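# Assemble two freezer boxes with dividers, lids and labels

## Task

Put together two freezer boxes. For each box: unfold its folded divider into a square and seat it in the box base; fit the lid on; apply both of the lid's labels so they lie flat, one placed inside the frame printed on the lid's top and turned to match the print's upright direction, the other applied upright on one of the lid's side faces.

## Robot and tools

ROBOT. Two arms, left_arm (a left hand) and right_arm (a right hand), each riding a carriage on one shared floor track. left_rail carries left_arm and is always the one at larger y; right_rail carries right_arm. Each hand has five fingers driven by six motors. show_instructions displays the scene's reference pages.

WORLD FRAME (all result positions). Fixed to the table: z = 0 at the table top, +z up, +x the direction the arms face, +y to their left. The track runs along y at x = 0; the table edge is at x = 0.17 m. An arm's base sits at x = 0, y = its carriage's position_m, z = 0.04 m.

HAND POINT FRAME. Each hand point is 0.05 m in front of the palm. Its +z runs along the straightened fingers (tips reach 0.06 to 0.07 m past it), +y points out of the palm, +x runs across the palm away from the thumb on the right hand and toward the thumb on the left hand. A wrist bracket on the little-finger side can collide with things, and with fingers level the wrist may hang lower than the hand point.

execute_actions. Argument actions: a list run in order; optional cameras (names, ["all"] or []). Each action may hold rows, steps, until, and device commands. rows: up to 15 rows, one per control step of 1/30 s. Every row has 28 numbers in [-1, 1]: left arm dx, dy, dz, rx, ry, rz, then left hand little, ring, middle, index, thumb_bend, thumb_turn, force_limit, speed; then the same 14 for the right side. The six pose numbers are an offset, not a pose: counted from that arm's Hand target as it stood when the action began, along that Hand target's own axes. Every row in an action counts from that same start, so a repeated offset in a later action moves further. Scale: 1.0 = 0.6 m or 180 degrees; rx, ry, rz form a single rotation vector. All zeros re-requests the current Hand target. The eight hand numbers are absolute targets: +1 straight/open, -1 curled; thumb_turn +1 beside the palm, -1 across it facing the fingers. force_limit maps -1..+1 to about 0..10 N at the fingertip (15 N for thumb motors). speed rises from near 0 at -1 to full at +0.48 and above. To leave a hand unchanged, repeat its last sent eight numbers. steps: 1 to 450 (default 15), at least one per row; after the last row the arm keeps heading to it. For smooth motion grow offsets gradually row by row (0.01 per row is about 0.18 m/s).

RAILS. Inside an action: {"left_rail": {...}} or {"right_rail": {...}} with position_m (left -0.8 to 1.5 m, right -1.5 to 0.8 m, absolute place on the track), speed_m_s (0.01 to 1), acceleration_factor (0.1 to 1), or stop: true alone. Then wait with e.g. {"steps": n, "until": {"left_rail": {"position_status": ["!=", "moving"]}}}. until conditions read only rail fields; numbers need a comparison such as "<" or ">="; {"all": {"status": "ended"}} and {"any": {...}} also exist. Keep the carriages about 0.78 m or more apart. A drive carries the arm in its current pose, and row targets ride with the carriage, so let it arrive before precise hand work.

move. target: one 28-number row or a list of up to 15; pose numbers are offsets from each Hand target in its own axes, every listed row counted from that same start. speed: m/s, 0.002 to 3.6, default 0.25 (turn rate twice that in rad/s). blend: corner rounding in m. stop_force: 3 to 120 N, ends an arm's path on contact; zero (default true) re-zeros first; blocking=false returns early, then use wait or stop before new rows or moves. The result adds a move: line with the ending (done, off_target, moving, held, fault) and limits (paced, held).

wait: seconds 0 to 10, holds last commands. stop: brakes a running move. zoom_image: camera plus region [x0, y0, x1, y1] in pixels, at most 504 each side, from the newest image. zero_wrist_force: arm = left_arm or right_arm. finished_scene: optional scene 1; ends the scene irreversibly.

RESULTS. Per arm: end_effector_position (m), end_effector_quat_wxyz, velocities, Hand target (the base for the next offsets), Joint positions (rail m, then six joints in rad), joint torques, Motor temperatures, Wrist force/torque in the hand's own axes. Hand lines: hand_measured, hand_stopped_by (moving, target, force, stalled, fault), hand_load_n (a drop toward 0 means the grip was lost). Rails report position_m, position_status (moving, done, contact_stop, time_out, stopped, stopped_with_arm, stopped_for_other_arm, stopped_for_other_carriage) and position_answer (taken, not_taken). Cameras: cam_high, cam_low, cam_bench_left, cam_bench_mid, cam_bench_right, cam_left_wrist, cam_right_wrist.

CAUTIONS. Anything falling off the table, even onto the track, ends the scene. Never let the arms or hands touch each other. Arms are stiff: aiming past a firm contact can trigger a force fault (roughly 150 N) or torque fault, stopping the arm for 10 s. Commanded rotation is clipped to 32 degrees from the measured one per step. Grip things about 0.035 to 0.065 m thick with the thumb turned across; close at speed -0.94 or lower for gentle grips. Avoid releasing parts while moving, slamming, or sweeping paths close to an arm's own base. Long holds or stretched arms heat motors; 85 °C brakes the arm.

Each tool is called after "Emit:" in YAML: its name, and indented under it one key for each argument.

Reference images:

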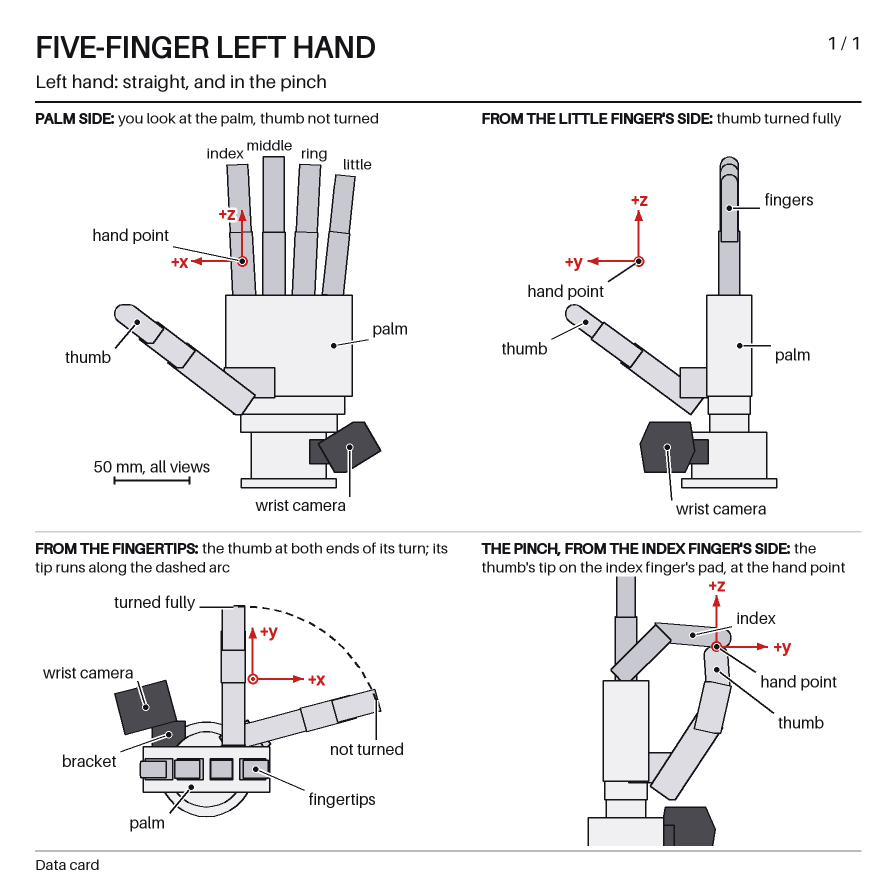

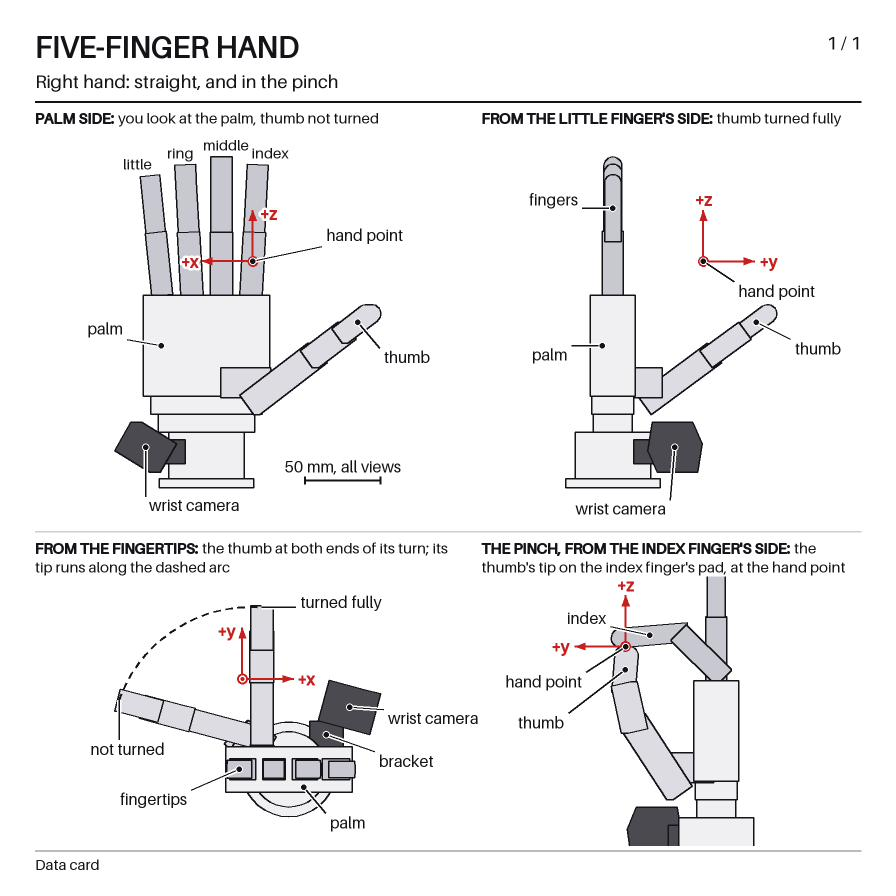

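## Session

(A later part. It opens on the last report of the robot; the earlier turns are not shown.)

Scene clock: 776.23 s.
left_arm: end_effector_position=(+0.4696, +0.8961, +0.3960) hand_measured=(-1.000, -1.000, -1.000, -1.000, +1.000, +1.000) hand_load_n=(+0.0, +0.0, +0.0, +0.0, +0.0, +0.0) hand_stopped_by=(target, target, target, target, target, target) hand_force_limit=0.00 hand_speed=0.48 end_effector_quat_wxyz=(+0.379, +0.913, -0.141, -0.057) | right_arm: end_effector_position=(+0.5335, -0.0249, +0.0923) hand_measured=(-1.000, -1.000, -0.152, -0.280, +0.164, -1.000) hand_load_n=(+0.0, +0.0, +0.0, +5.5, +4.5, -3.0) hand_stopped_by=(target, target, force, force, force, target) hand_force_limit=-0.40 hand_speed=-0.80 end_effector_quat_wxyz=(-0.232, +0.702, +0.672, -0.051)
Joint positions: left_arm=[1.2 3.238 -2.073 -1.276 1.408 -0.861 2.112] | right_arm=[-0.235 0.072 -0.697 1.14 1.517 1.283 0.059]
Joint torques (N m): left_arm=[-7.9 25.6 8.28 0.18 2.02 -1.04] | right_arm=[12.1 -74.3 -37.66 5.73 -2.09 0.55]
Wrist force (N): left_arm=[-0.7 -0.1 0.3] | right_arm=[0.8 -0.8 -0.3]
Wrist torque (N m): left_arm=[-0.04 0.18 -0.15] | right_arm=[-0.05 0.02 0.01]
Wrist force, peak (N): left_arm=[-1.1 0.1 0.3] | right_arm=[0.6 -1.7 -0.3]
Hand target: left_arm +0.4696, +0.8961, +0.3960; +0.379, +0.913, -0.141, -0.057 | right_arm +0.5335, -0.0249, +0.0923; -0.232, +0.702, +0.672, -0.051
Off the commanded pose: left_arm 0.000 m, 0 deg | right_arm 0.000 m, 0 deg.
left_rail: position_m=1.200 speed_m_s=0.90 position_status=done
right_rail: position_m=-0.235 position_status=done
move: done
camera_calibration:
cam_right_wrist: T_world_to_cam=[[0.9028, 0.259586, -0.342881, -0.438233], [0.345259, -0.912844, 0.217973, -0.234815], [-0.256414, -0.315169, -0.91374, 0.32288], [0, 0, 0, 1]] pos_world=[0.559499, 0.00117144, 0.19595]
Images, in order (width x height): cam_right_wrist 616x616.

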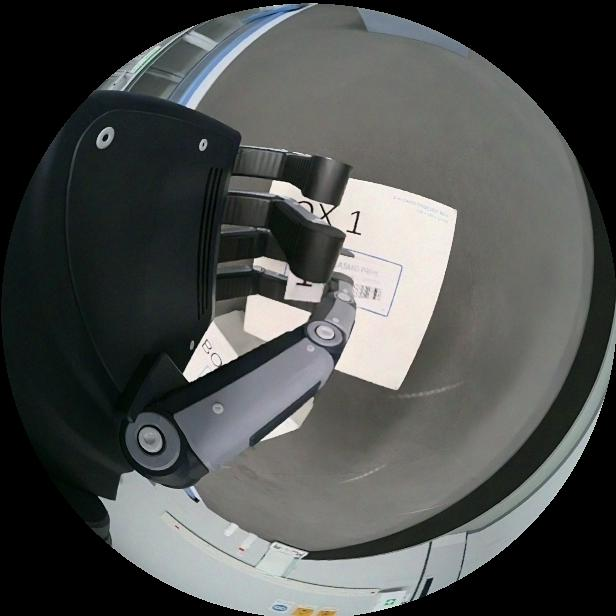

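Emit:
move:
  target: [0,0,0,0,0,0,-1,-1,-1,-1,1,1,0,0.48,-0.007,-0.0098,0.0269,0,0,0,-1,-1,-0.5,-0.5,0.0,-1,-0.4,-0.8]
  speed: 0.06
  cameras: ["cam_right_wrist"]

Emit:
zoom_image:
  camera: "cam_right_wrist"
  region: [325, 240, 425, 330]

Scene clock: 778.30 s.
left_arm: end_effector_position=(+0.4696, +0.8961, +0.3960) hand_measured=(-1.000, -1.000, -1.000, -1.000, +1.000, +1.000) hand_load_n=(+0.0, +0.0, +0.0, +0.0, +0.0, +0.0) hand_stopped_by=(target, target, target, target, target, target) hand_force_limit=0.00 hand_speed=0.48 end_effector_quat_wxyz=(+0.379, +0.913, -0.141, -0.057) | right_arm: end_effector_position=(+0.5215, -0.0248, +0.0793) hand_measured=(-1.000, -1.000, -0.152, -0.280, +0.164, -1.000) hand_load_n=(+0.0, +0.0, +0.0, +5.0, +4.0, -2.5) hand_stopped_by=(target, target, force, force, force, target) hand_force_limit=-0.40 hand_speed=-0.80 end_effector_quat_wxyz=(-0.232, +0.702, +0.672, -0.051)
Joint positions: left_arm=[1.2 3.238 -2.073 -1.276 1.408 -0.861 2.112] | right_arm=[-0.235 0.073 -0.709 1.2 1.469 1.282 0.06]
Joint torques (N m): left_arm=[-7.05 25.59 10.49 -0.02 2.03 -0.97] | right_arm=[13.6 -72.63 -2.05 1.15 -2.66 0.54]
Wrist force (N): left_arm=[-0.8 -0.3 0.2] | right_arm=[0.3 -0.6 0.1]
Wrist torque (N m): left_arm=[-0.06 0.20 -0.16] | right_arm=[-0.10 0.06 0.02]
Wrist force, peak (N): left_arm=[-1.1 -0.2 0.4] | right_arm=[0.6 -1.2 -0.5]
Hand target: left_arm +0.4696, +0.8961, +0.3960; +0.379, +0.913, -0.141, -0.057 | right_arm +0.5215, -0.0248, +0.0793; -0.232, +0.702, +0.672, -0.051
Off the commanded pose: left_arm 0.000 m, 0 deg | right_arm 0.000 m, 0 deg.
left_rail: position_m=1.200 speed_m_s=0.90 position_status=done
right_rail: position_m=-0.235 position_status=done
move: done
camera_calibration:
cam_right_wrist: T_world_to_cam=[[0.9028, 0.259586, -0.342881, -0.431973], [0.345259, -0.912844, 0.217973, -0.227781], [-0.256414, -0.315169, -0.91374, 0.307981], [0, 0, 0, 1]] pos_world=[0.547599, 0.00127144, 0.18295]
Images, in order (width x height): cam_right_wrist 616x616.

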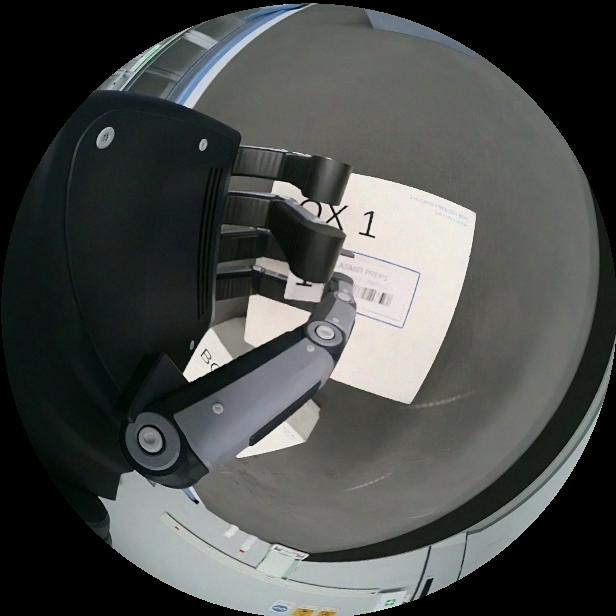

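Scaled by 5.040 from the camera's 616x616 image, which has a finer 880x880 frame.

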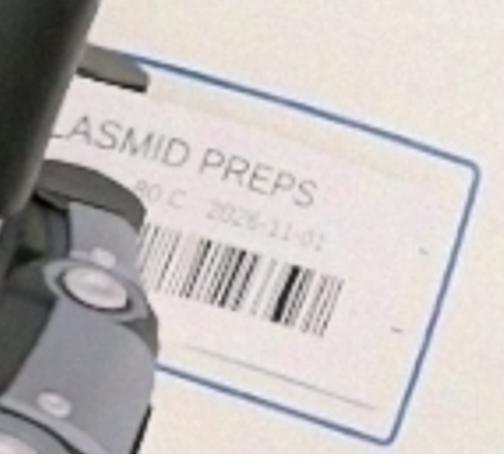

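Emit:
execute_actions:
  actions:
    - {"rows":[[0,0,0,0,0,0,-1,-1,-1,-1,1,1,0,0.48,0,0,0,0,0,0,-1,-1,-0.12,-0.1,0.0,-1,-0.4,-0.6]],"steps":16}

Emit:
move:
  target:
    - [0,0,0,0,0,0,-1,-1,-1,-1,1,1,0,0.48,0.0032,-0.083,-0.0092,0,0,0,-1,-1,-0.12,-0.1,0.0,-1,-0.4,-0.6]
    - [0,0,0,0,0,0,-1,-1,-1,-1,1,1,0,0.48,0.0232,-0.155,-0.06,0,0,0,-1,-1,-0.12,-0.1,0.0,-1,-0.4,-0.6]
  speed: [0.1,0.25]
  blend: [0.01,0]
  cameras: ["cam_right_wrist", "cam_bench_mid"]

Emit:
zoom_image:
  camera: "cam_right_wrist"
  region: [310, 170, 470, 330]

Scene clock: 780.57 s.
left_arm: end_effector_position=(+0.4696, +0.8961, +0.3960) hand_measured=(-1.000, -1.000, -1.000, -1.000, +1.000, +1.000) hand_load_n=(+0.0, +0.0, +0.0, +0.0, +0.0, +0.0) hand_stopped_by=(target, target, target, target, target, target) hand_force_limit=0.00 hand_speed=0.48 end_effector_quat_wxyz=(+0.379, +0.913, -0.141, -0.057) | right_arm: end_effector_position=(+0.5215, -0.0248, +0.0793) hand_measured=(-1.000, -1.000, -0.120, -0.100, +0.162, -1.000) hand_load_n=(+0.0, +0.0, +0.0, -1.0, +0.0, +0.0) hand_stopped_by=(target, target, target, target, force, target) hand_force_limit=-0.40 hand_speed=-0.60 end_effector_quat_wxyz=(-0.232, +0.702, +0.672, -0.051)
Joint positions: left_arm=[1.2 3.238 -2.073 -1.276 1.408 -0.861 2.112] | right_arm=[-0.235 0.073 -0.709 1.2 1.469 1.282 0.06]
Joint torques (N m): left_arm=[-7.01 24.66 9.89 0.15 2.15 -0.86] | right_arm=[12.76 -68.69 -1.72 1.45 -2.3 0.92]
Wrist force (N): left_arm=[-0.7 0.0 0.3] | right_arm=[0.7 -1.2 -0.9]
Wrist torque (N m): left_arm=[-0.03 0.19 -0.16] | right_arm=[-0.12 0.03 0.01]
Wrist force, peak (N): left_arm=[-1.0 0.0 0.3] | right_arm=[0.9 -1.5 -1.8]
Hand target: left_arm +0.4696, +0.8961, +0.3960; +0.379, +0.913, -0.141, -0.057 | right_arm +0.5215, -0.0248, +0.0793; -0.232, +0.702, +0.672, -0.051
Off the commanded pose: left_arm 0.000 m, 0 deg | right_arm 0.000 m, 0 deg.
left_rail: position_m=1.200 speed_m_s=0.90 position_status=done
right_rail: position_m=-0.235 position_status=done

Scene clock: 781.83 s.
left_arm: end_effector_position=(+0.4696, +0.8961, +0.3960) hand_measured=(-1.000, -1.000, -1.000, -1.000, +1.000, +1.000) hand_load_n=(+0.0, +0.0, +0.0, +0.0, +0.0, +0.0) hand_stopped_by=(target, target, target, target, target, target) hand_force_limit=0.00 hand_speed=0.48 end_effector_quat_wxyz=(+0.379, +0.913, -0.141, -0.057) | right_arm: end_effector_position=(+0.4511, -0.0215, +0.1512) hand_measured=(-1.000, -1.000, -0.120, -0.100, +0.162, -1.000) hand_load_n=(+0.0, +0.0, +0.0, +0.0, +0.0, +0.0) hand_stopped_by=(target, target, target, target, force, target) hand_force_limit=-0.40 hand_speed=-0.60 end_effector_quat_wxyz=(-0.232, +0.702, +0.672, -0.051)
Joint positions: left_arm=[1.2 3.238 -2.073 -1.276 1.408 -0.861 2.112] | right_arm=[-0.235 0.09 -0.937 1.409 1.483 1.276 0.076]
Joint torques (N m): left_arm=[-7.84 24.88 8.97 -0.01 1.95 -0.84] | right_arm=[13.32 -64.79 -0.61 5.54 -2.56 1.14]
Wrist force (N): left_arm=[-0.8 -0.2 0.2] | right_arm=[0.5 -1.1 -0.2]
Wrist torque (N m): left_arm=[-0.06 0.21 -0.16] | right_arm=[-0.07 0.00 -0.10]
Wrist force, peak (N): left_arm=[-1.1 -0.2 0.4] | right_arm=[1.0 -2.2 -1.0]
Hand target: left_arm +0.4696, +0.8961, +0.3960; +0.379, +0.913, -0.141, -0.057 | right_arm +0.4511, -0.0215, +0.1512; -0.232, +0.702, +0.672, -0.051
Off the commanded pose: left_arm 0.000 m, 0 deg | right_arm 0.000 m, 0 deg.
left_rail: position_m=1.200 speed_m_s=0.90 position_status=done
right_rail: position_m=-0.235 position_status=done
move: done
camera_calibration:
cam_right_wrist: T_world_to_cam=[[0.9028, 0.259586, -0.342881, -0.344619], [0.345259, -0.912844, 0.217973, -0.216135], [-0.256414, -0.315169, -0.91374, 0.356668], [0, 0, 0, 1]] pos_world=[0.477199, 0.00457144, 0.25485]
Images, in order (width x height): cam_bench_mid 672x504, cam_right_wrist 616x616.

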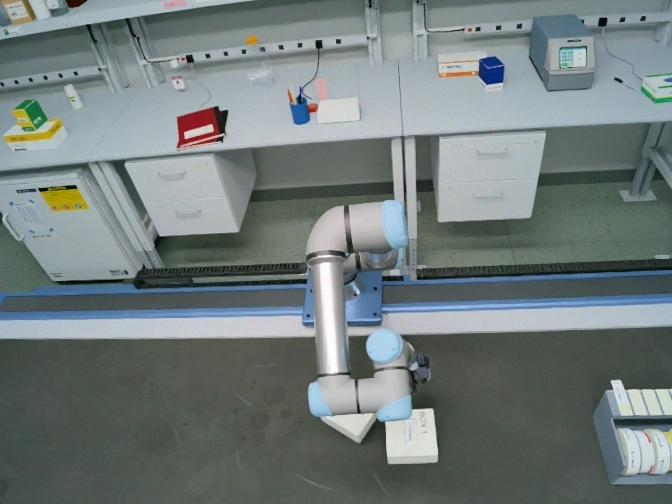

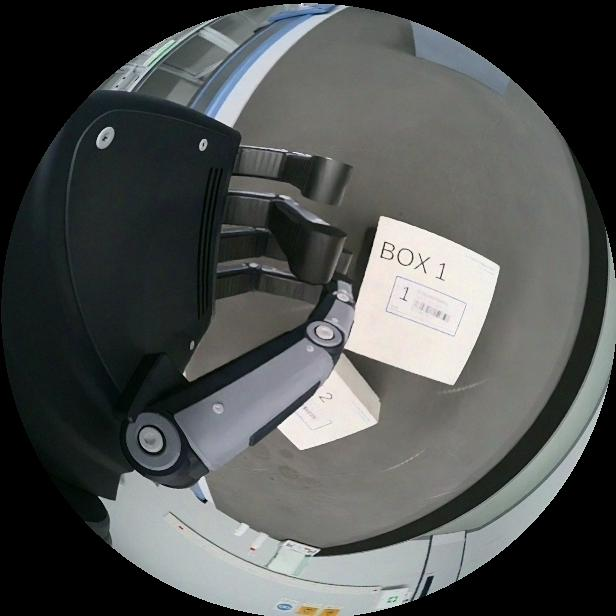

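Scaled by 3.150 from the camera's 616x616 image, which has a finer 880x880 frame.

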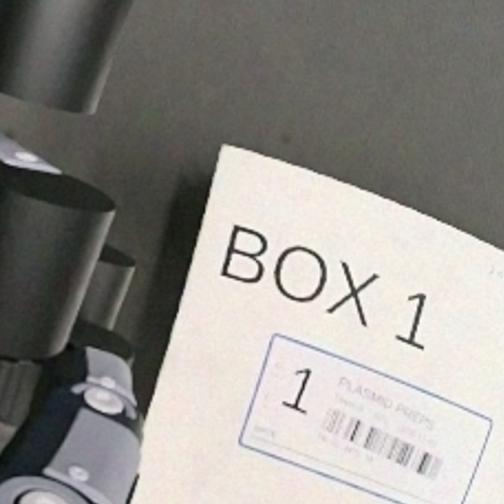

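Emit:
zoom_image:
  camera: "cam_right_wrist"
  region: [380, 265, 475, 345]

Emit:
zoom_image:
  camera: "cam_bench_mid"
  region: [370, 400, 450, 470]

Scaled by 5.305 from the camera's 616x616 image, which has a finer 880x880 frame.

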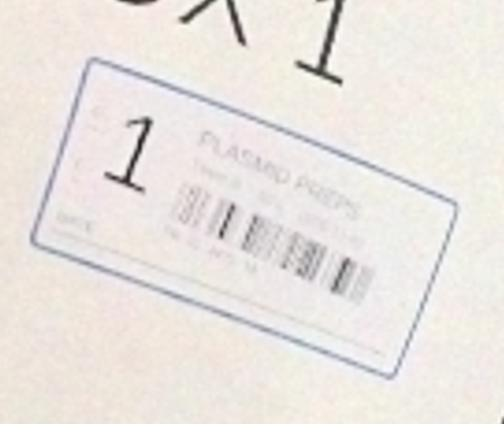

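Scaled by 6.300 from the camera's 672x504 image, which has a finer 960x720 frame.

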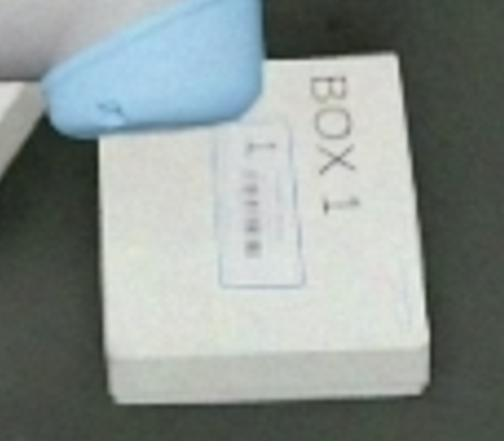

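Emit:
execute_actions:
  actions:
    - {"rows":[[0,0,0,0,0,0,-1,-1,-1,-1,1,1,0,0.48,0,0,0,0,0,0,-1,-1,-0.12,-0.1,0.7,-1,-0.4,0.4]],"steps":6}

Emit:
move:
  target: [0,0,0,0,0,0,-1,-1,-1,-1,1,1,0,0.48,-0.0255,0.2331,0.0135,-0.1287,-0.0816,-0.0138,-1,-1,-1,-1,0.7,-1,-0.4,0.4]
  speed: 0.3

Scene clock: 786.60 s.
left_arm: end_effector_position=(+0.4696, +0.8961, +0.3960) hand_measured=(-1.000, -1.000, -1.000, -1.000, +1.000, +1.000) hand_load_n=(+0.0, +0.0, +0.0, +0.0, +0.0, +0.0) hand_stopped_by=(target, target, target, target, target, target) hand_force_limit=0.00 hand_speed=0.48 end_effector_quat_wxyz=(+0.379, +0.913, -0.141, -0.057) | right_arm: end_effector_position=(+0.4511, -0.0215, +0.1512) hand_measured=(-1.000, -1.000, -0.120, -0.100, +0.700, -1.000) hand_load_n=(+0.0, +0.0, +0.0, +0.0, +0.0, +0.0) hand_stopped_by=(target, target, target, target, target, target) hand_force_limit=-0.40 hand_speed=0.40 end_effector_quat_wxyz=(-0.232, +0.702, +0.672, -0.051)
Joint positions: left_arm=[1.2 3.238 -2.073 -1.276 1.408 -0.861 2.112] | right_arm=[-0.235 0.09 -0.937 1.409 1.484 1.276 0.076]
Joint torques (N m): left_arm=[-6.47 25.9 9.81 0.23 1.89 -1.32] | right_arm=[12.13 -64.51 -1.44 5.21 -2.32 1.19]
Wrist force (N): left_arm=[-0.9 -0.1 0.2] | right_arm=[0.6 -1.2 -0.2]
Wrist torque (N m): left_arm=[-0.04 0.21 -0.17] | right_arm=[-0.10 -0.02 -0.09]
Wrist force, peak (N): left_arm=[-1.1 -0.1 0.3] | right_arm=[1.1 -1.3 -0.3]
Hand target: left_arm +0.4696, +0.8961, +0.3960; +0.379, +0.913, -0.141, -0.057 | right_arm +0.4511, -0.0215, +0.1512; -0.232, +0.702, +0.672, -0.051
Off the commanded pose: left_arm 0.000 m, 0 deg | right_arm 0.000 m, 0 deg.
left_rail: position_m=1.200 speed_m_s=0.90 position_status=done
right_rail: position_m=-0.235 position_status=done

Scene clock: 787.97 s.
left_arm: end_effector_position=(+0.4696, +0.8961, +0.3960) hand_measured=(-1.000, -1.000, -1.000, -1.000, +1.000, +1.000) hand_load_n=(+0.0, +0.0, +0.0, +0.0, -0.5, +0.0) hand_stopped_by=(target, target, target, target, target, target) hand_force_limit=0.00 hand_speed=0.48 end_effector_quat_wxyz=(+0.379, +0.913, -0.141, -0.057) | right_arm: end_effector_position=(+0.5751, -0.0329, +0.0853) hand_measured=(-1.000, -1.000, -1.000, -1.000, +0.700, -1.000) hand_load_n=(+0.5, +0.0, +0.0, +0.0, +0.0, +0.0) hand_stopped_by=(target, target, target, target, target, target) hand_force_limit=-0.40 hand_speed=0.40 end_effector_quat_wxyz=(-0.001, +0.707, +0.707, +0.001)
Joint positions: left_arm=[1.2 3.238 -2.073 -1.276 1.408 -0.861 2.112] | right_arm=[-0.235 0.186 -0.8 1.254 1.117 1.569 0.186]
Joint torques (N m): left_arm=[-7.41 26.03 9.46 0.12 2.02 -0.7] | right_arm=[12.31 -29.89 -36.11 0.72 2.33 1.15]
Wrist force (N): left_arm=[-0.6 -0.1 0.3] | right_arm=[0.0 -0.1 -0.9]
Wrist torque (N m): left_arm=[-0.06 0.17 -0.15] | right_arm=[0.05 0.04 -0.12]
Wrist force, peak (N): left_arm=[-1.1 -0.3 0.3] | right_arm=[1.0 -1.7 -0.7]
Hand target: left_arm +0.4696, +0.8961, +0.3960; +0.379, +0.913, -0.141, -0.057 | right_arm +0.5751, -0.0329, +0.0853; -0.001, +0.707, +0.707, +0.001
Off the commanded pose: left_arm 0.000 m, 0 deg | right_arm 0.000 m, 0 deg.
left_rail: position_m=1.200 speed_m_s=0.90 position_status=done
right_rail: position_m=-0.235 position_status=done
move: done

Emit:
move:
  target: [0,0,0,0,0,0,-1,-1,-1,-1,1,1,0,0.48,0,0,0.0465,0,0,0,-1,-1,-1,-1,0.7,-1,-0.4,0.4]
  speed: 0.05
  stop_force: 8

Emit:
move:
  target:
    - [0,0,0,0,0,0,-1,-1,-1,-1,1,1,0,0.48,0,0,-0.02,0,0,0,-1,-1,-1,-1,0.7,-1,-0.4,0.4]
    - [0,0,0,0,0,0,-1,-1,-1,-1,1,1,0,0.48,0,-0.05,-0.02,0,0,0,-1,-1,-1,-1,0.7,-1,-0.4,0.4]
  speed: 0.15
  blend: [0.005,0]

Emit:
move:
  target: [0,0,0,0,0,0,-1,-1,-1,-1,1,1,0,0.48,0,0,0.022,0,0,0,-1,-1,-1,-1,0.7,-1,-0.4,0.4]
  speed: 0.05
  stop_force: 8

Scene clock: 790.07 s.
left_arm: end_effector_position=(+0.4696, +0.8961, +0.3960) hand_measured=(-1.000, -1.000, -1.000, -1.000, +1.000, +1.000) hand_load_n=(+0.0, +0.0, +0.5, +0.0, +0.0, +0.0) hand_stopped_by=(target, target, target, target, target, target) hand_force_limit=0.00 hand_speed=0.48 end_effector_quat_wxyz=(+0.379, +0.913, -0.141, -0.057) | right_arm: end_effector_position=(+0.5751, -0.0329, +0.0602) hand_measured=(-1.000, -1.000, -1.000, -1.000, +0.700, -1.000) hand_load_n=(+0.0, +0.0, +0.0, -1.0, +0.0, +0.0) hand_stopped_by=(target, target, target, target, target, target) hand_force_limit=-0.40 hand_speed=0.40 end_effector_quat_wxyz=(-0.001, +0.707, +0.707, +0.001)
Joint positions: left_arm=[1.2 3.238 -2.073 -1.276 1.408 -0.861 2.112] | right_arm=[-0.235 0.186 -0.772 1.272 1.07 1.569 0.186]
Joint torques (N m): left_arm=[-6.78 24.91 10.2 -0.08 1.91 -0.96] | right_arm=[3.45 -68.4 -34.42 4.81 0.73 0.59]
Wrist force (N): left_arm=[-0.9 -0.1 0.3] | right_arm=[0.4 -0.4 -4.8]
Wrist torque (N m): left_arm=[-0.04 0.21 -0.17] | right_arm=[0.11 0.07 -0.11]
Wrist force, peak (N): left_arm=[-1.1 -0.2 0.2] | right_arm=[0.9 -2.3 -25.0]
Hand target: left_arm +0.4696, +0.8961, +0.3960; +0.379, +0.913, -0.141, -0.057 | right_arm +0.5751, -0.0329, +0.0602; -0.001, +0.707, +0.707, +0.001 (not the last commanded pose)
Off the commanded pose: left_arm 0.000 m, 0 deg | right_arm 0.003 m, 0 deg.
left_rail: position_m=1.200 speed_m_s=0.90 position_status=done
right_rail: position_m=-0.235 position_status=done
move: contact (right_arm)

Scene clock: 791.00 s.
left_arm: end_effector_position=(+0.4696, +0.8961, +0.3960) hand_measured=(-1.000, -1.000, -1.000, -1.000, +1.000, +1.000) hand_load_n=(+0.0, +0.0, +0.0, +0.0, +0.0, +0.0) hand_stopped_by=(target, target, target, target, target, target) hand_force_limit=0.00 hand_speed=0.48 end_effector_quat_wxyz=(+0.379, +0.913, -0.141, -0.057) | right_arm: end_effector_position=(+0.5451, -0.0329, +0.0722) hand_measured=(-1.000, -1.000, -1.000, -1.000, +0.700, -1.000) hand_load_n=(+0.0, +0.0, +0.0, +0.0, +0.0, +0.0) hand_stopped_by=(target, target, target, target, target, target) hand_force_limit=-0.40 hand_speed=0.40 end_effector_quat_wxyz=(-0.001, +0.707, +0.707, +0.001)
Joint positions: left_arm=[1.2 3.238 -2.073 -1.276 1.408 -0.861 2.112] | right_arm=[-0.235 0.197 -0.845 1.374 1.041 1.569 0.197]
Joint torques (N m): left_arm=[-7.64 23.95 7.73 -0.13 1.8 -0.94] | right_arm=[11.75 -66.82 -0.65 0.83 -1.43 1.41]
Wrist force (N): left_arm=[-0.8 -0.2 0.0] | right_arm=[0.0 -0.3 -0.9]
Wrist torque (N m): left_arm=[-0.05 0.19 -0.16] | right_arm=[0.02 0.03 -0.11]
Wrist force, peak (N): left_arm=[-0.9 -0.1 0.4] | right_arm=[0.2 -0.5 -5.5]
Hand target: left_arm +0.4696, +0.8961, +0.3960; +0.379, +0.913, -0.141, -0.057 | right_arm +0.5451, -0.0329, +0.0722; -0.001, +0.707, +0.707, +0.001
Off the commanded pose: left_arm 0.000 m, 0 deg | right_arm 0.000 m, 0 deg.
left_rail: position_m=1.200 speed_m_s=0.90 position_status=done
right_rail: position_m=-0.235 position_status=done
move: done

Scene clock: 792.43 s.
left_arm: end_effector_position=(+0.4696, +0.8961, +0.3960) hand_measured=(-1.000, -1.000, -1.000, -1.000, +1.000, +1.000) hand_load_n=(+0.0, +0.0, +0.0, +0.0, +0.0, +0.0) hand_stopped_by=(target, target, target, target, target, target) hand_force_limit=0.00 hand_speed=0.48 end_effector_quat_wxyz=(+0.379, +0.913, -0.141, -0.057) | right_arm: end_effector_position=(+0.5450, -0.0329, +0.0593) hand_measured=(-1.000, -1.000, -1.000, -1.000, +0.700, -1.000) hand_load_n=(+0.0, -0.5, -0.5, -1.5, +0.0, +0.0) hand_stopped_by=(target, target, target, target, target, target) hand_force_limit=-0.40 hand_speed=0.40 end_effector_quat_wxyz=(-0.001, +0.707, +0.707, +0.001)
Joint positions: left_arm=[1.2 3.238 -2.073 -1.276 1.408 -0.861 2.112] | right_arm=[-0.235 0.197 -0.829 1.383 1.017 1.569 0.197]
Joint torques (N m): left_arm=[-8.32 25.09 9.41 -0.04 2.09 -0.8] | right_arm=[10.36 -52.89 -11.71 2.84 -2.15 1.17]
Wrist force (N): left_arm=[-1.0 0.0 0.3] | right_arm=[0.1 -2.1 -11.5]
Wrist torque (N m): left_arm=[-0.04 0.24 -0.18] | right_arm=[0.27 0.10 -0.11]
Wrist force, peak (N): left_arm=[-1.0 0.0 0.3] | right_arm=[-0.3 -2.1 -12.0]
Hand target: left_arm +0.4696, +0.8961, +0.3960; +0.379, +0.913, -0.141, -0.057 | right_arm +0.5451, -0.0329, +0.0594; -0.001, +0.707, +0.707, +0.001
Off the commanded pose: left_arm 0.000 m, 0 deg | right_arm 0.000 m, 0 deg.
left_rail: position_m=1.200 speed_m_s=0.90 position_status=done
right_rail: position_m=-0.235 position_status=done
move: contact (right_arm)

Emit:
move:
  target:
    - [0,0,0,0,0,0,-1,-1,-1,-1,1,1,0,0.48,0,0,-0.07,0,0,0,-1,-1,-1,-1,0.7,-1,-0.4,0.4]
    - [0,0,0,0,0,0,-1,-1,-1,-1,1,1,0,0.48,-0.0533,-0.2667,-0.2345,0,0,0,-1,-1,-1,-1,0.7,-1,-0.4,0.4]
  speed: 0.3
  blend: [0.03,0]
  blocking: false

Emit:
execute_actions:
  actions:
    - {"right_rail":{"position_m":0.33},"steps":120,"until":{"right_rail":{"position_status":["!=","moving"]}}}

Emit:
execute_actions:
  actions:
    - {"steps":90,"until":{"right_rail":{"position_status":["!=","moving"]}}}

Scene clock: 794.47 s.
left_arm: end_effector_position=(+0.4696, +0.8961, +0.3960) hand_measured=(-1.000, -1.000, -1.000, -1.000, +1.000, +1.000) hand_load_n=(+0.5, +0.0, +0.0, +0.0, +0.0, +0.0) hand_stopped_by=(target, target, target, target, target, target) hand_force_limit=0.00 hand_speed=0.48 end_effector_quat_wxyz=(+0.379, +0.913, -0.141, -0.057) | right_arm: end_effector_position=(+0.5028, -0.0411, +0.1251) hand_measured=(-1.000, -1.000, -1.000, -1.000, +0.700, -1.000) hand_load_n=(+0.0, +0.0, +0.0, +0.0, -0.5, +0.0) hand_stopped_by=(target, target, target, target, target, target) hand_force_limit=-0.40 hand_speed=0.40 end_effector_quat_wxyz=(-0.001, +0.707, +0.707, +0.000) end_effector_velocity=(-0.233, -0.047, +0.148) end_effector_angular_velocity=(-0.013, +0.022, -0.004)
Joint positions: left_arm=[1.2 3.238 -2.073 -1.276 1.408 -0.861 2.112] | right_arm=[-0.235 0.197 -0.994 1.481 1.086 1.57 0.198]
Joint velocities: left_arm=[within noise] | right_arm=[0 0.004 -0.644 0.653 0.015 0.008 0.007]
Joint torques (N m): left_arm=[-8.04 24.72 8.97 0.12 2.07 -0.67] | right_arm=[11.65 -66.25 3.17 4.61 2.46 0.75]
Wrist force (N): left_arm=[-0.9 -0.1 0.2] | right_arm=[0.1 0.0 -1.2]
Wrist torque (N m): left_arm=[-0.05 0.22 -0.17] | right_arm=[0.08 0.02 -0.12]
Wrist force, peak (N): left_arm=[-1.1 0.0 0.3] | right_arm=[-0.3 -1.9 -12.1]
Hand target: left_arm +0.4696, +0.8961, +0.3960; +0.379, +0.913, -0.141, -0.057 | right_arm +0.4701, -0.0480, +0.1475; -0.001, +0.707, +0.707, +0.001
Off the commanded pose: left_arm 0.000 m, 0 deg | right_arm 0.142 m, 0 deg.
left_rail: position_m=1.200 speed_m_s=0.90 position_status=done
right_rail: position_m=-0.235 position_status=done
move: running; path passed 1 of 2 targets; blend cut to 0.021 m at target 1

Scene clock: 795.33 s.
left_arm: end_effector_position=(+0.4696, +0.8961, +0.3960) hand_measured=(-1.000, -1.000, -1.000, -1.000, +1.000, +1.000) hand_load_n=(+0.0, +0.0, +0.0, +0.0, +0.0, +0.0) hand_stopped_by=(target, target, target, target, target, target) hand_force_limit=0.00 hand_speed=0.48 end_effector_quat_wxyz=(+0.379, +0.913, -0.141, -0.057) | right_arm: end_effector_position=(+0.3851, +0.1017, +0.1999) hand_measured=(-1.000, -1.000, -1.000, -1.000, +0.700, -1.000) hand_load_n=(+0.0, +0.0, +0.0, +0.0, +0.0, +0.0) hand_stopped_by=(target, target, target, target, target, target) hand_force_limit=-0.40 hand_speed=0.40 end_effector_quat_wxyz=(-0.001, +0.707, +0.707, +0.001) end_effector_velocity=(+0.000, +0.400, +0.001) end_effector_angular_velocity=(-0.002, -0.001, +0.001)
Joint positions: left_arm=[1.2 3.238 -2.073 -1.276 1.408 -0.861 2.112] | right_arm=[-0.068 0.196 -1.33 1.764 1.136 1.569 0.196]
Joint velocities: left_arm=[within noise] | right_arm=[0.4 0.001 -0.003 0 0.001 0.002 0]
Joint torques (N m): left_arm=[-7.5 25.45 9.28 0.13 2.22 -0.92] | right_arm=[-7.74 -43.84 -2.66 4.96 -1.71 -0.97]
Wrist force (N): left_arm=[-0.9 -0.2 0.2] | right_arm=[-0.5 -0.1 -1.0]
Wrist torque (N m): left_arm=[-0.05 0.21 -0.17] | right_arm=[0.10 0.09 -0.15]
Wrist force, peak (N): left_arm=[-1.1 -0.2 0.2] | right_arm=[-0.7 -1.9 -2.0]
Hand target: left_arm +0.4696, +0.8961, +0.3960; +0.379, +0.913, -0.141, -0.057 | right_arm +0.3850, +0.1016, +0.2000; -0.001, +0.707, +0.707, +0.001
Off the commanded pose: left_arm 0.000 m, 0 deg | right_arm 0.000 m, 0 deg.
left_rail: position_m=1.200 speed_m_s=0.90 position_status=done
right_rail: position_m=-0.068 position_m_goal=0.330 position_status=moving position_answer=taken
earlier move: done; blend cut to 0.021 m at target 1

Scene clock: 796.90 s.
left_arm: end_effector_position=(+0.4696, +0.8961, +0.3960) hand_measured=(-1.000, -1.000, -1.000, -1.000, +1.000, +1.000) hand_load_n=(+0.0, +0.0, +0.0, +0.0, +0.0, +0.0) hand_stopped_by=(target, target, target, target, target, target) hand_force_limit=0.00 hand_speed=0.48 end_effector_quat_wxyz=(+0.379, +0.913, -0.141, -0.057) | right_arm: end_effector_position=(+0.3850, +0.4999, +0.2000) hand_measured=(-1.000, -1.000, -1.000, -1.000, +0.700, -1.000) hand_load_n=(+0.0, +0.0, +0.0, +0.0, +0.0, -0.5) hand_stopped_by=(target, target, target, target, target, target) hand_force_limit=-0.40 hand_speed=0.40 end_effector_quat_wxyz=(-0.001, +0.707, +0.707, +0.001)
Joint positions: left_arm=[1.2 3.238 -2.073 -1.276 1.408 -0.861 2.112] | right_arm=[0.33 0.196 -1.33 1.764 1.136 1.569 0.196]
Joint torques (N m): left_arm=[-6.48 25.59 10.28 0 2.07 -1.08] | right_arm=[-8.27 -41.46 -4.35 3.6 -1.88 -0.95]
Wrist force (N): left_arm=[-1.1 0.1 0.1] | right_arm=[0.0 -0.2 -1.1]
Wrist torque (N m): left_arm=[0.00 0.25 -0.19] | right_arm=[0.09 0.03 -0.11]
Wrist force, peak (N): left_arm=[-1.1 0.1 0.1] | right_arm=[0.4 -0.7 -1.3]
Hand target: left_arm +0.4696, +0.8961, +0.3960; +0.379, +0.913, -0.141, -0.057 | right_arm +0.3850, +0.4999, +0.2000; -0.001, +0.707, +0.707, +0.001
Off the commanded pose: left_arm 0.000 m, 0 deg | right_arm 0.000 m, 0 deg.
left_rail: position_m=1.200 speed_m_s=0.90 position_status=done
right_rail: position_m=0.330 position_status=done

Emit:
move:
  target: [0,0,0,0,0,0,-1,-1,-1,-1,1,1,0,0.48,0,0,0.0917,0,0,0,-1,-1,0.0,0.0,0.7,-1,-0.4,0.4]
  speed: 0.25
  cameras: ["cam_right_wrist", "cam_bench_mid"]

Emit:
zoom_image:
  camera: "cam_right_wrist"
  region: [360, 230, 500, 350]

Scene clock: 797.97 s.
left_arm: end_effector_position=(+0.4696, +0.8961, +0.3960) hand_measured=(-1.000, -1.000, -1.000, -1.000, +1.000, +1.000) hand_load_n=(+0.0, +0.0, +0.0, +0.0, +0.0, +0.0) hand_stopped_by=(target, target, target, target, target, target) hand_force_limit=0.00 hand_speed=0.48 end_effector_quat_wxyz=(+0.379, +0.913, -0.141, -0.057) | right_arm: end_effector_position=(+0.3850, +0.5001, +0.1450) hand_measured=(-1.000, -1.000, +0.000, +0.000, +0.700, -1.000) hand_load_n=(+0.0, +0.0, +0.0, +0.0, +0.0, +0.0) hand_stopped_by=(target, target, target, target, target, target) hand_force_limit=-0.40 hand_speed=0.40 end_effector_quat_wxyz=(-0.001, +0.707, +0.707, +0.001)
Joint positions: left_arm=[1.2 3.238 -2.073 -1.276 1.408 -0.861 2.112] | right_arm=[0.33 0.196 -1.266 1.838 0.998 1.569 0.196]
Joint torques (N m): left_arm=[-7.51 24.78 9.29 0.32 2.14 -0.92] | right_arm=[9.18 -16.19 0.53 0.8 -0.74 0.76]
Wrist force (N): left_arm=[-0.9 -0.1 0.2] | right_arm=[0.1 -0.3 -0.9]
Wrist torque (N m): left_arm=[-0.05 0.22 -0.17] | right_arm=[0.03 0.00 -0.12]
Wrist force, peak (N): left_arm=[-1.1 -0.2 0.1] | right_arm=[0.3 -0.3 -1.8]
Hand target: left_arm +0.4696, +0.8961, +0.3960; +0.379, +0.913, -0.141, -0.057 | right_arm +0.3850, +0.5000, +0.1450; -0.001, +0.707, +0.707, +0.001
Off the commanded pose: left_arm 0.000 m, 0 deg | right_arm 0.000 m, 0 deg.
left_rail: position_m=1.200 speed_m_s=0.90 position_status=done
right_rail: position_m=0.330 position_status=done
move: done
camera_calibration:
cam_right_wrist: T_world_to_cam=[[0.967408, 0.25205, -0.0243671, -0.489716], [0.222244, -0.798992, 0.558766, 0.225168], [0.121368, -0.54597, -0.828967, 0.456078], [0, 0, 0, 1]] pos_world=[0.368359, 0.552345, 0.240325]
Images, in order (width x height): cam_bench_mid 672x504, cam_right_wrist 616x616.

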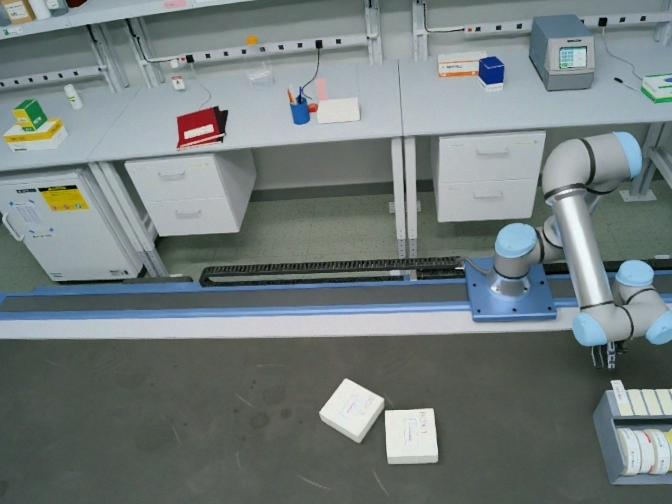

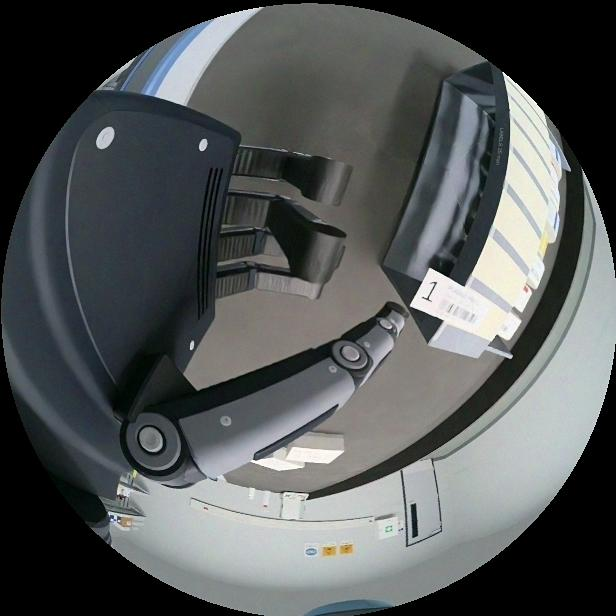

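Scaled by 3.600 from the camera's 616x616 image, which has a finer 880x880 frame.

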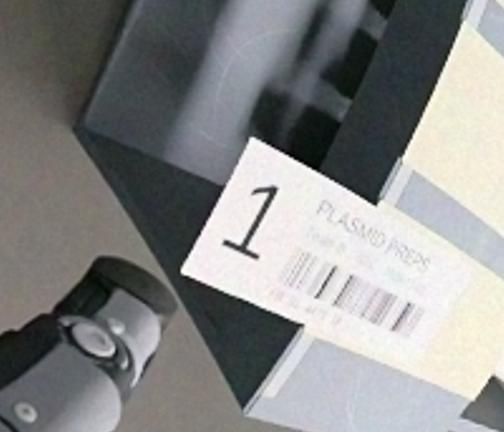

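Emit:
move:
  target: [0,0,0,0,0,0,-1,-1,-1,-1,1,1,0,0.48,0.015,0.1167,0,0,0,0,-1,-1,0.0,0.0,0.7,-1,-0.4,0.4]
  speed: 0.15
  cameras: ["cam_right_wrist"]

Emit:
zoom_image:
  camera: "cam_right_wrist"
  region: [260, 210, 440, 350]

Scene clock: 801.37 s.
left_arm: end_effector_position=(+0.4696, +0.8961, +0.3960) hand_measured=(-1.000, -1.000, -1.000, -1.000, +1.000, +1.000) hand_load_n=(+0.0, +0.0, +0.0, +0.5, +0.0, +0.0) hand_stopped_by=(target, target, target, target, target, target) hand_force_limit=0.00 hand_speed=0.48 end_effector_quat_wxyz=(+0.379, +0.913, -0.141, -0.057) | right_arm: end_effector_position=(+0.4550, +0.5090, +0.1450) hand_measured=(-1.000, -1.000, +0.000, +0.000, +0.700, -1.000) hand_load_n=(+0.0, +0.0, +0.0, +0.0, +0.0, +0.0) hand_stopped_by=(target, target, target, target, target, target) hand_force_limit=-0.40 hand_speed=0.40 end_effector_quat_wxyz=(-0.001, +0.707, +0.707, +0.001)
Joint positions: left_arm=[1.2 3.238 -2.073 -1.276 1.408 -0.861 2.112] | right_arm=[0.33 0.185 -1.125 1.632 1.063 1.569 0.185]
Joint torques (N m): left_arm=[-8.51 25.33 9.59 -0.08 2.03 -0.97] | right_arm=[-5.68 -23.52 -35.14 5.06 1.89 0.82]
Wrist force (N): left_arm=[-0.9 -0.2 0.4] | right_arm=[0.3 -0.3 -1.1]
Wrist torque (N m): left_arm=[-0.07 0.23 -0.17] | right_arm=[0.03 0.01 -0.12]
Wrist force, peak (N): left_arm=[-1.1 -0.1 0.4] | right_arm=[-0.2 -2.0 -0.5]
Hand target: left_arm +0.4696, +0.8961, +0.3960; +0.379, +0.913, -0.141, -0.057 | right_arm +0.4550, +0.5090, +0.1450; -0.001, +0.707, +0.707, +0.001
Off the commanded pose: left_arm 0.000 m, 0 deg | right_arm 0.000 m, 0 deg.
left_rail: position_m=1.200 speed_m_s=0.90 position_status=done
right_rail: position_m=0.330 position_status=done
move: done
camera_calibration:
cam_right_wrist: T_world_to_cam=[[0.967408, 0.25205, -0.0243671, -0.559703], [0.222244, -0.798992, 0.558766, 0.216802], [0.121368, -0.54597, -0.828967, 0.452496], [0, 0, 0, 1]] pos_world=[0.438359, 0.561345, 0.240325]
Images, in order (width x height): cam_right_wrist 616x616.

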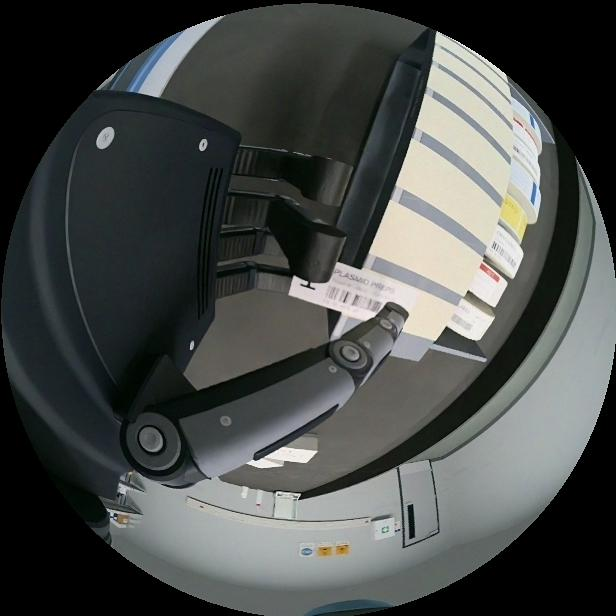

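Scaled by 2.800 from the camera's 616x616 image, which has a finer 880x880 frame.

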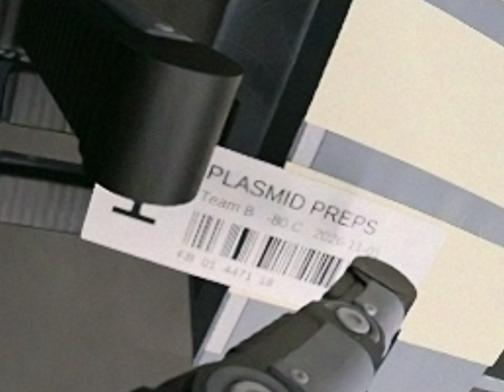

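Emit:
execute_actions:
  actions:
    - {"rows":[[0,0,0,0,0,0,-1,-1,-1,-1,1,1,0,0.48,-0.0035,0,0,0,0,0,-1,-1,0.0,0.0,0.7,-1,-0.4,-0.6]],"steps":10}
    - {"rows":[[0,0,0,0,0,0,-1,-1,-1,-1,1,1,0,0.48,0,0,0,0,0,0,-1,-1,0.0,0.0,0.0,-1,-0.4,-0.6]],"steps":24}
  cameras: ["cam_right_wrist"]

Emit:
zoom_image:
  camera: "cam_right_wrist"
  region: [260, 210, 440, 350]

Scene clock: 803.70 s.
left_arm: end_effector_position=(+0.4696, +0.8961, +0.3960) hand_measured=(-1.000, -1.000, -1.000, -1.000, +1.000, +1.000) hand_load_n=(+0.0, +0.0, +0.0, +0.0, +0.0, +0.0) hand_stopped_by=(target, target, target, target, target, target) hand_force_limit=0.00 hand_speed=0.48 end_effector_quat_wxyz=(+0.379, +0.913, -0.141, -0.057) | right_arm: end_effector_position=(+0.4550, +0.5069, +0.1450) hand_measured=(-1.000, -1.000, +0.000, +0.000, +0.000, -1.000) hand_load_n=(+0.0, +0.0, +0.0, +0.0, +0.0, +0.0) hand_stopped_by=(target, target, target, target, target, target) hand_force_limit=-0.40 hand_speed=-0.60 end_effector_quat_wxyz=(-0.001, +0.707, +0.707, +0.001)
Joint positions: left_arm=[1.2 3.238 -2.073 -1.276 1.408 -0.861 2.112] | right_arm=[0.33 0.18 -1.127 1.635 1.062 1.569 0.18]
Joint torques (N m): left_arm=[-6.98 25.66 8.88 0.08 1.99 -0.86] | right_arm=[-11.04 -52.35 -1.63 0.95 0.04 -1.09]
Wrist force (N): left_arm=[-0.9 0.0 0.2] | right_arm=[0.5 -0.5 -0.7]
Wrist torque (N m): left_arm=[-0.03 0.21 -0.17] | right_arm=[-0.03 -0.03 -0.02]
Wrist force, peak (N): left_arm=[-1.1 -0.1 0.2] | right_arm=[0.7 -0.6 -1.1]
Hand target: left_arm +0.4696, +0.8961, +0.3960; +0.379, +0.913, -0.141, -0.057 | right_arm +0.4550, +0.5069, +0.1450; -0.001, +0.707, +0.707, +0.001
Off the commanded pose: left_arm 0.000 m, 0 deg | right_arm 0.000 m, 0 deg.
left_rail: position_m=1.200 speed_m_s=0.90 position_status=done
right_rail: position_m=0.330 position_status=done
camera_calibration:
cam_right_wrist: T_world_to_cam=[[0.967408, 0.25205, -0.0243671, -0.559174], [0.222244, -0.798992, 0.558766, 0.215124], [0.121368, -0.54597, -0.828967, 0.45135], [0, 0, 0, 1]] pos_world=[0.438359, 0.559245, 0.240325]
Images, in order (width x height): cam_right_wrist 616x616.

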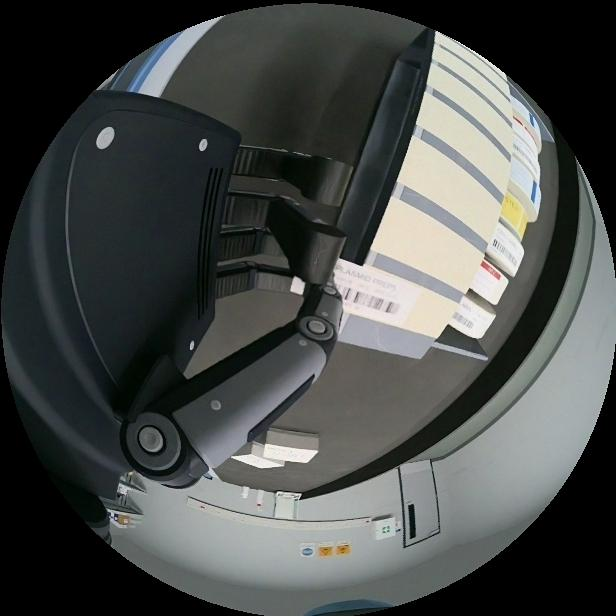

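Scaled by 2.800 from the camera's 616x616 image, which has a finer 880x880 frame.

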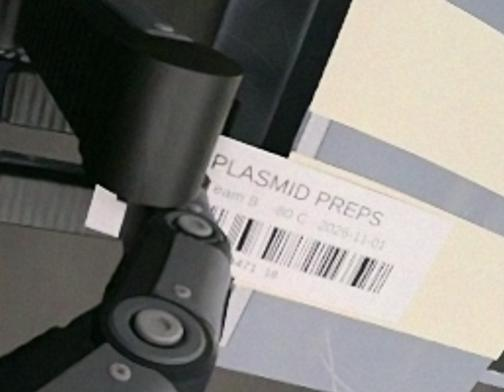

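Emit:
execute_actions:
  actions:
    - {"rows":[[0,0,0,0,0,0,-1,-1,-1,-1,1,1,0,0.48,0,0,0,0,0,0,-1,-1,-0.5,-0.5,0.0,-1,-0.4,-0.8]],"steps":28}
  cameras: ["cam_right_wrist"]

Emit:
zoom_image:
  camera: "cam_right_wrist"
  region: [260, 210, 440, 350]

Scene clock: 804.97 s.
left_arm: end_effector_position=(+0.4696, +0.8961, +0.3960) hand_measured=(-1.000, -1.000, -1.000, -1.000, +1.000, +1.000) hand_load_n=(+0.0, +0.0, +0.0, +0.0, +0.0, +0.0) hand_stopped_by=(target, target, target, target, target, target) hand_force_limit=0.00 hand_speed=0.48 end_effector_quat_wxyz=(+0.379, +0.913, -0.141, -0.057) | right_arm: end_effector_position=(+0.4550, +0.5069, +0.1450) hand_measured=(-1.000, -1.000, -0.236, -0.238, +0.000, -1.000) hand_load_n=(+0.0, +0.0, +8.5, +5.5, +1.0, -0.5) hand_stopped_by=(target, target, force, force, target, target) hand_force_limit=-0.40 hand_speed=-0.80 end_effector_quat_wxyz=(-0.001, +0.707, +0.707, +0.001)
Joint positions: left_arm=[1.2 3.238 -2.073 -1.276 1.408 -0.861 2.112] | right_arm=[0.33 0.18 -1.127 1.635 1.062 1.569 0.18]
Joint torques (N m): left_arm=[-7.36 24.81 9.38 0.19 2.18 -1.08] | right_arm=[-11.13 -54.09 -0.83 1.23 -1.94 -1.32]
Wrist force (N): left_arm=[-0.8 0.0 0.2] | right_arm=[-0.2 -0.6 -1.1]
Wrist torque (N m): left_arm=[-0.03 0.20 -0.16] | right_arm=[-0.01 0.07 -0.07]
Wrist force, peak (N): left_arm=[-1.1 0.0 0.4] | right_arm=[0.0 -0.5 -1.3]
Hand target: left_arm +0.4696, +0.8961, +0.3960; +0.379, +0.913, -0.141, -0.057 | right_arm +0.4550, +0.5069, +0.1450; -0.001, +0.707, +0.707, +0.001
Off the commanded pose: left_arm 0.000 m, 0 deg | right_arm 0.000 m, 0 deg.
left_rail: position_m=1.200 speed_m_s=0.90 position_status=done
right_rail: position_m=0.330 position_status=done
camera_calibration:
cam_right_wrist: T_world_to_cam=[[0.967408, 0.25205, -0.0243671, -0.559174], [0.222244, -0.798992, 0.558766, 0.215124], [0.121368, -0.54597, -0.828967, 0.45135], [0, 0, 0, 1]] pos_world=[0.438359, 0.559245, 0.240325]
Images, in order (width x height): cam_right_wrist 616x616.

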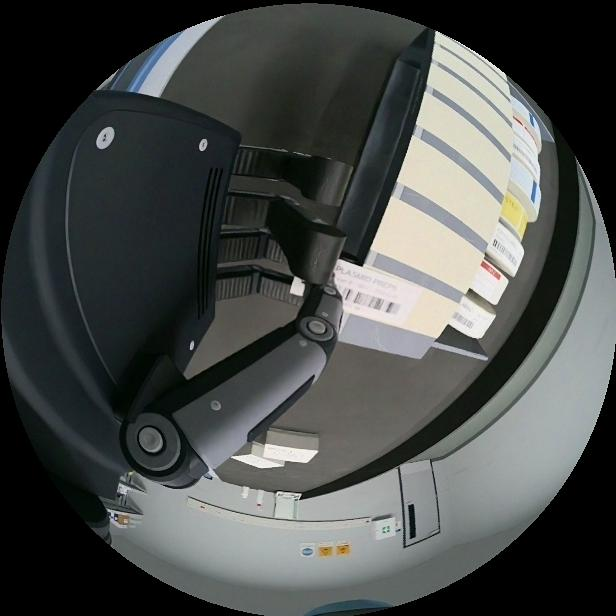

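Scaled by 2.800 from the camera's 616x616 image, which has a finer 880x880 frame.

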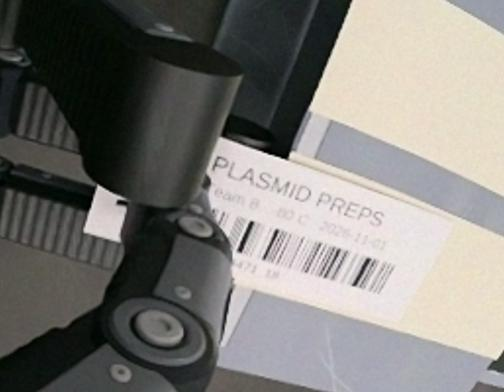

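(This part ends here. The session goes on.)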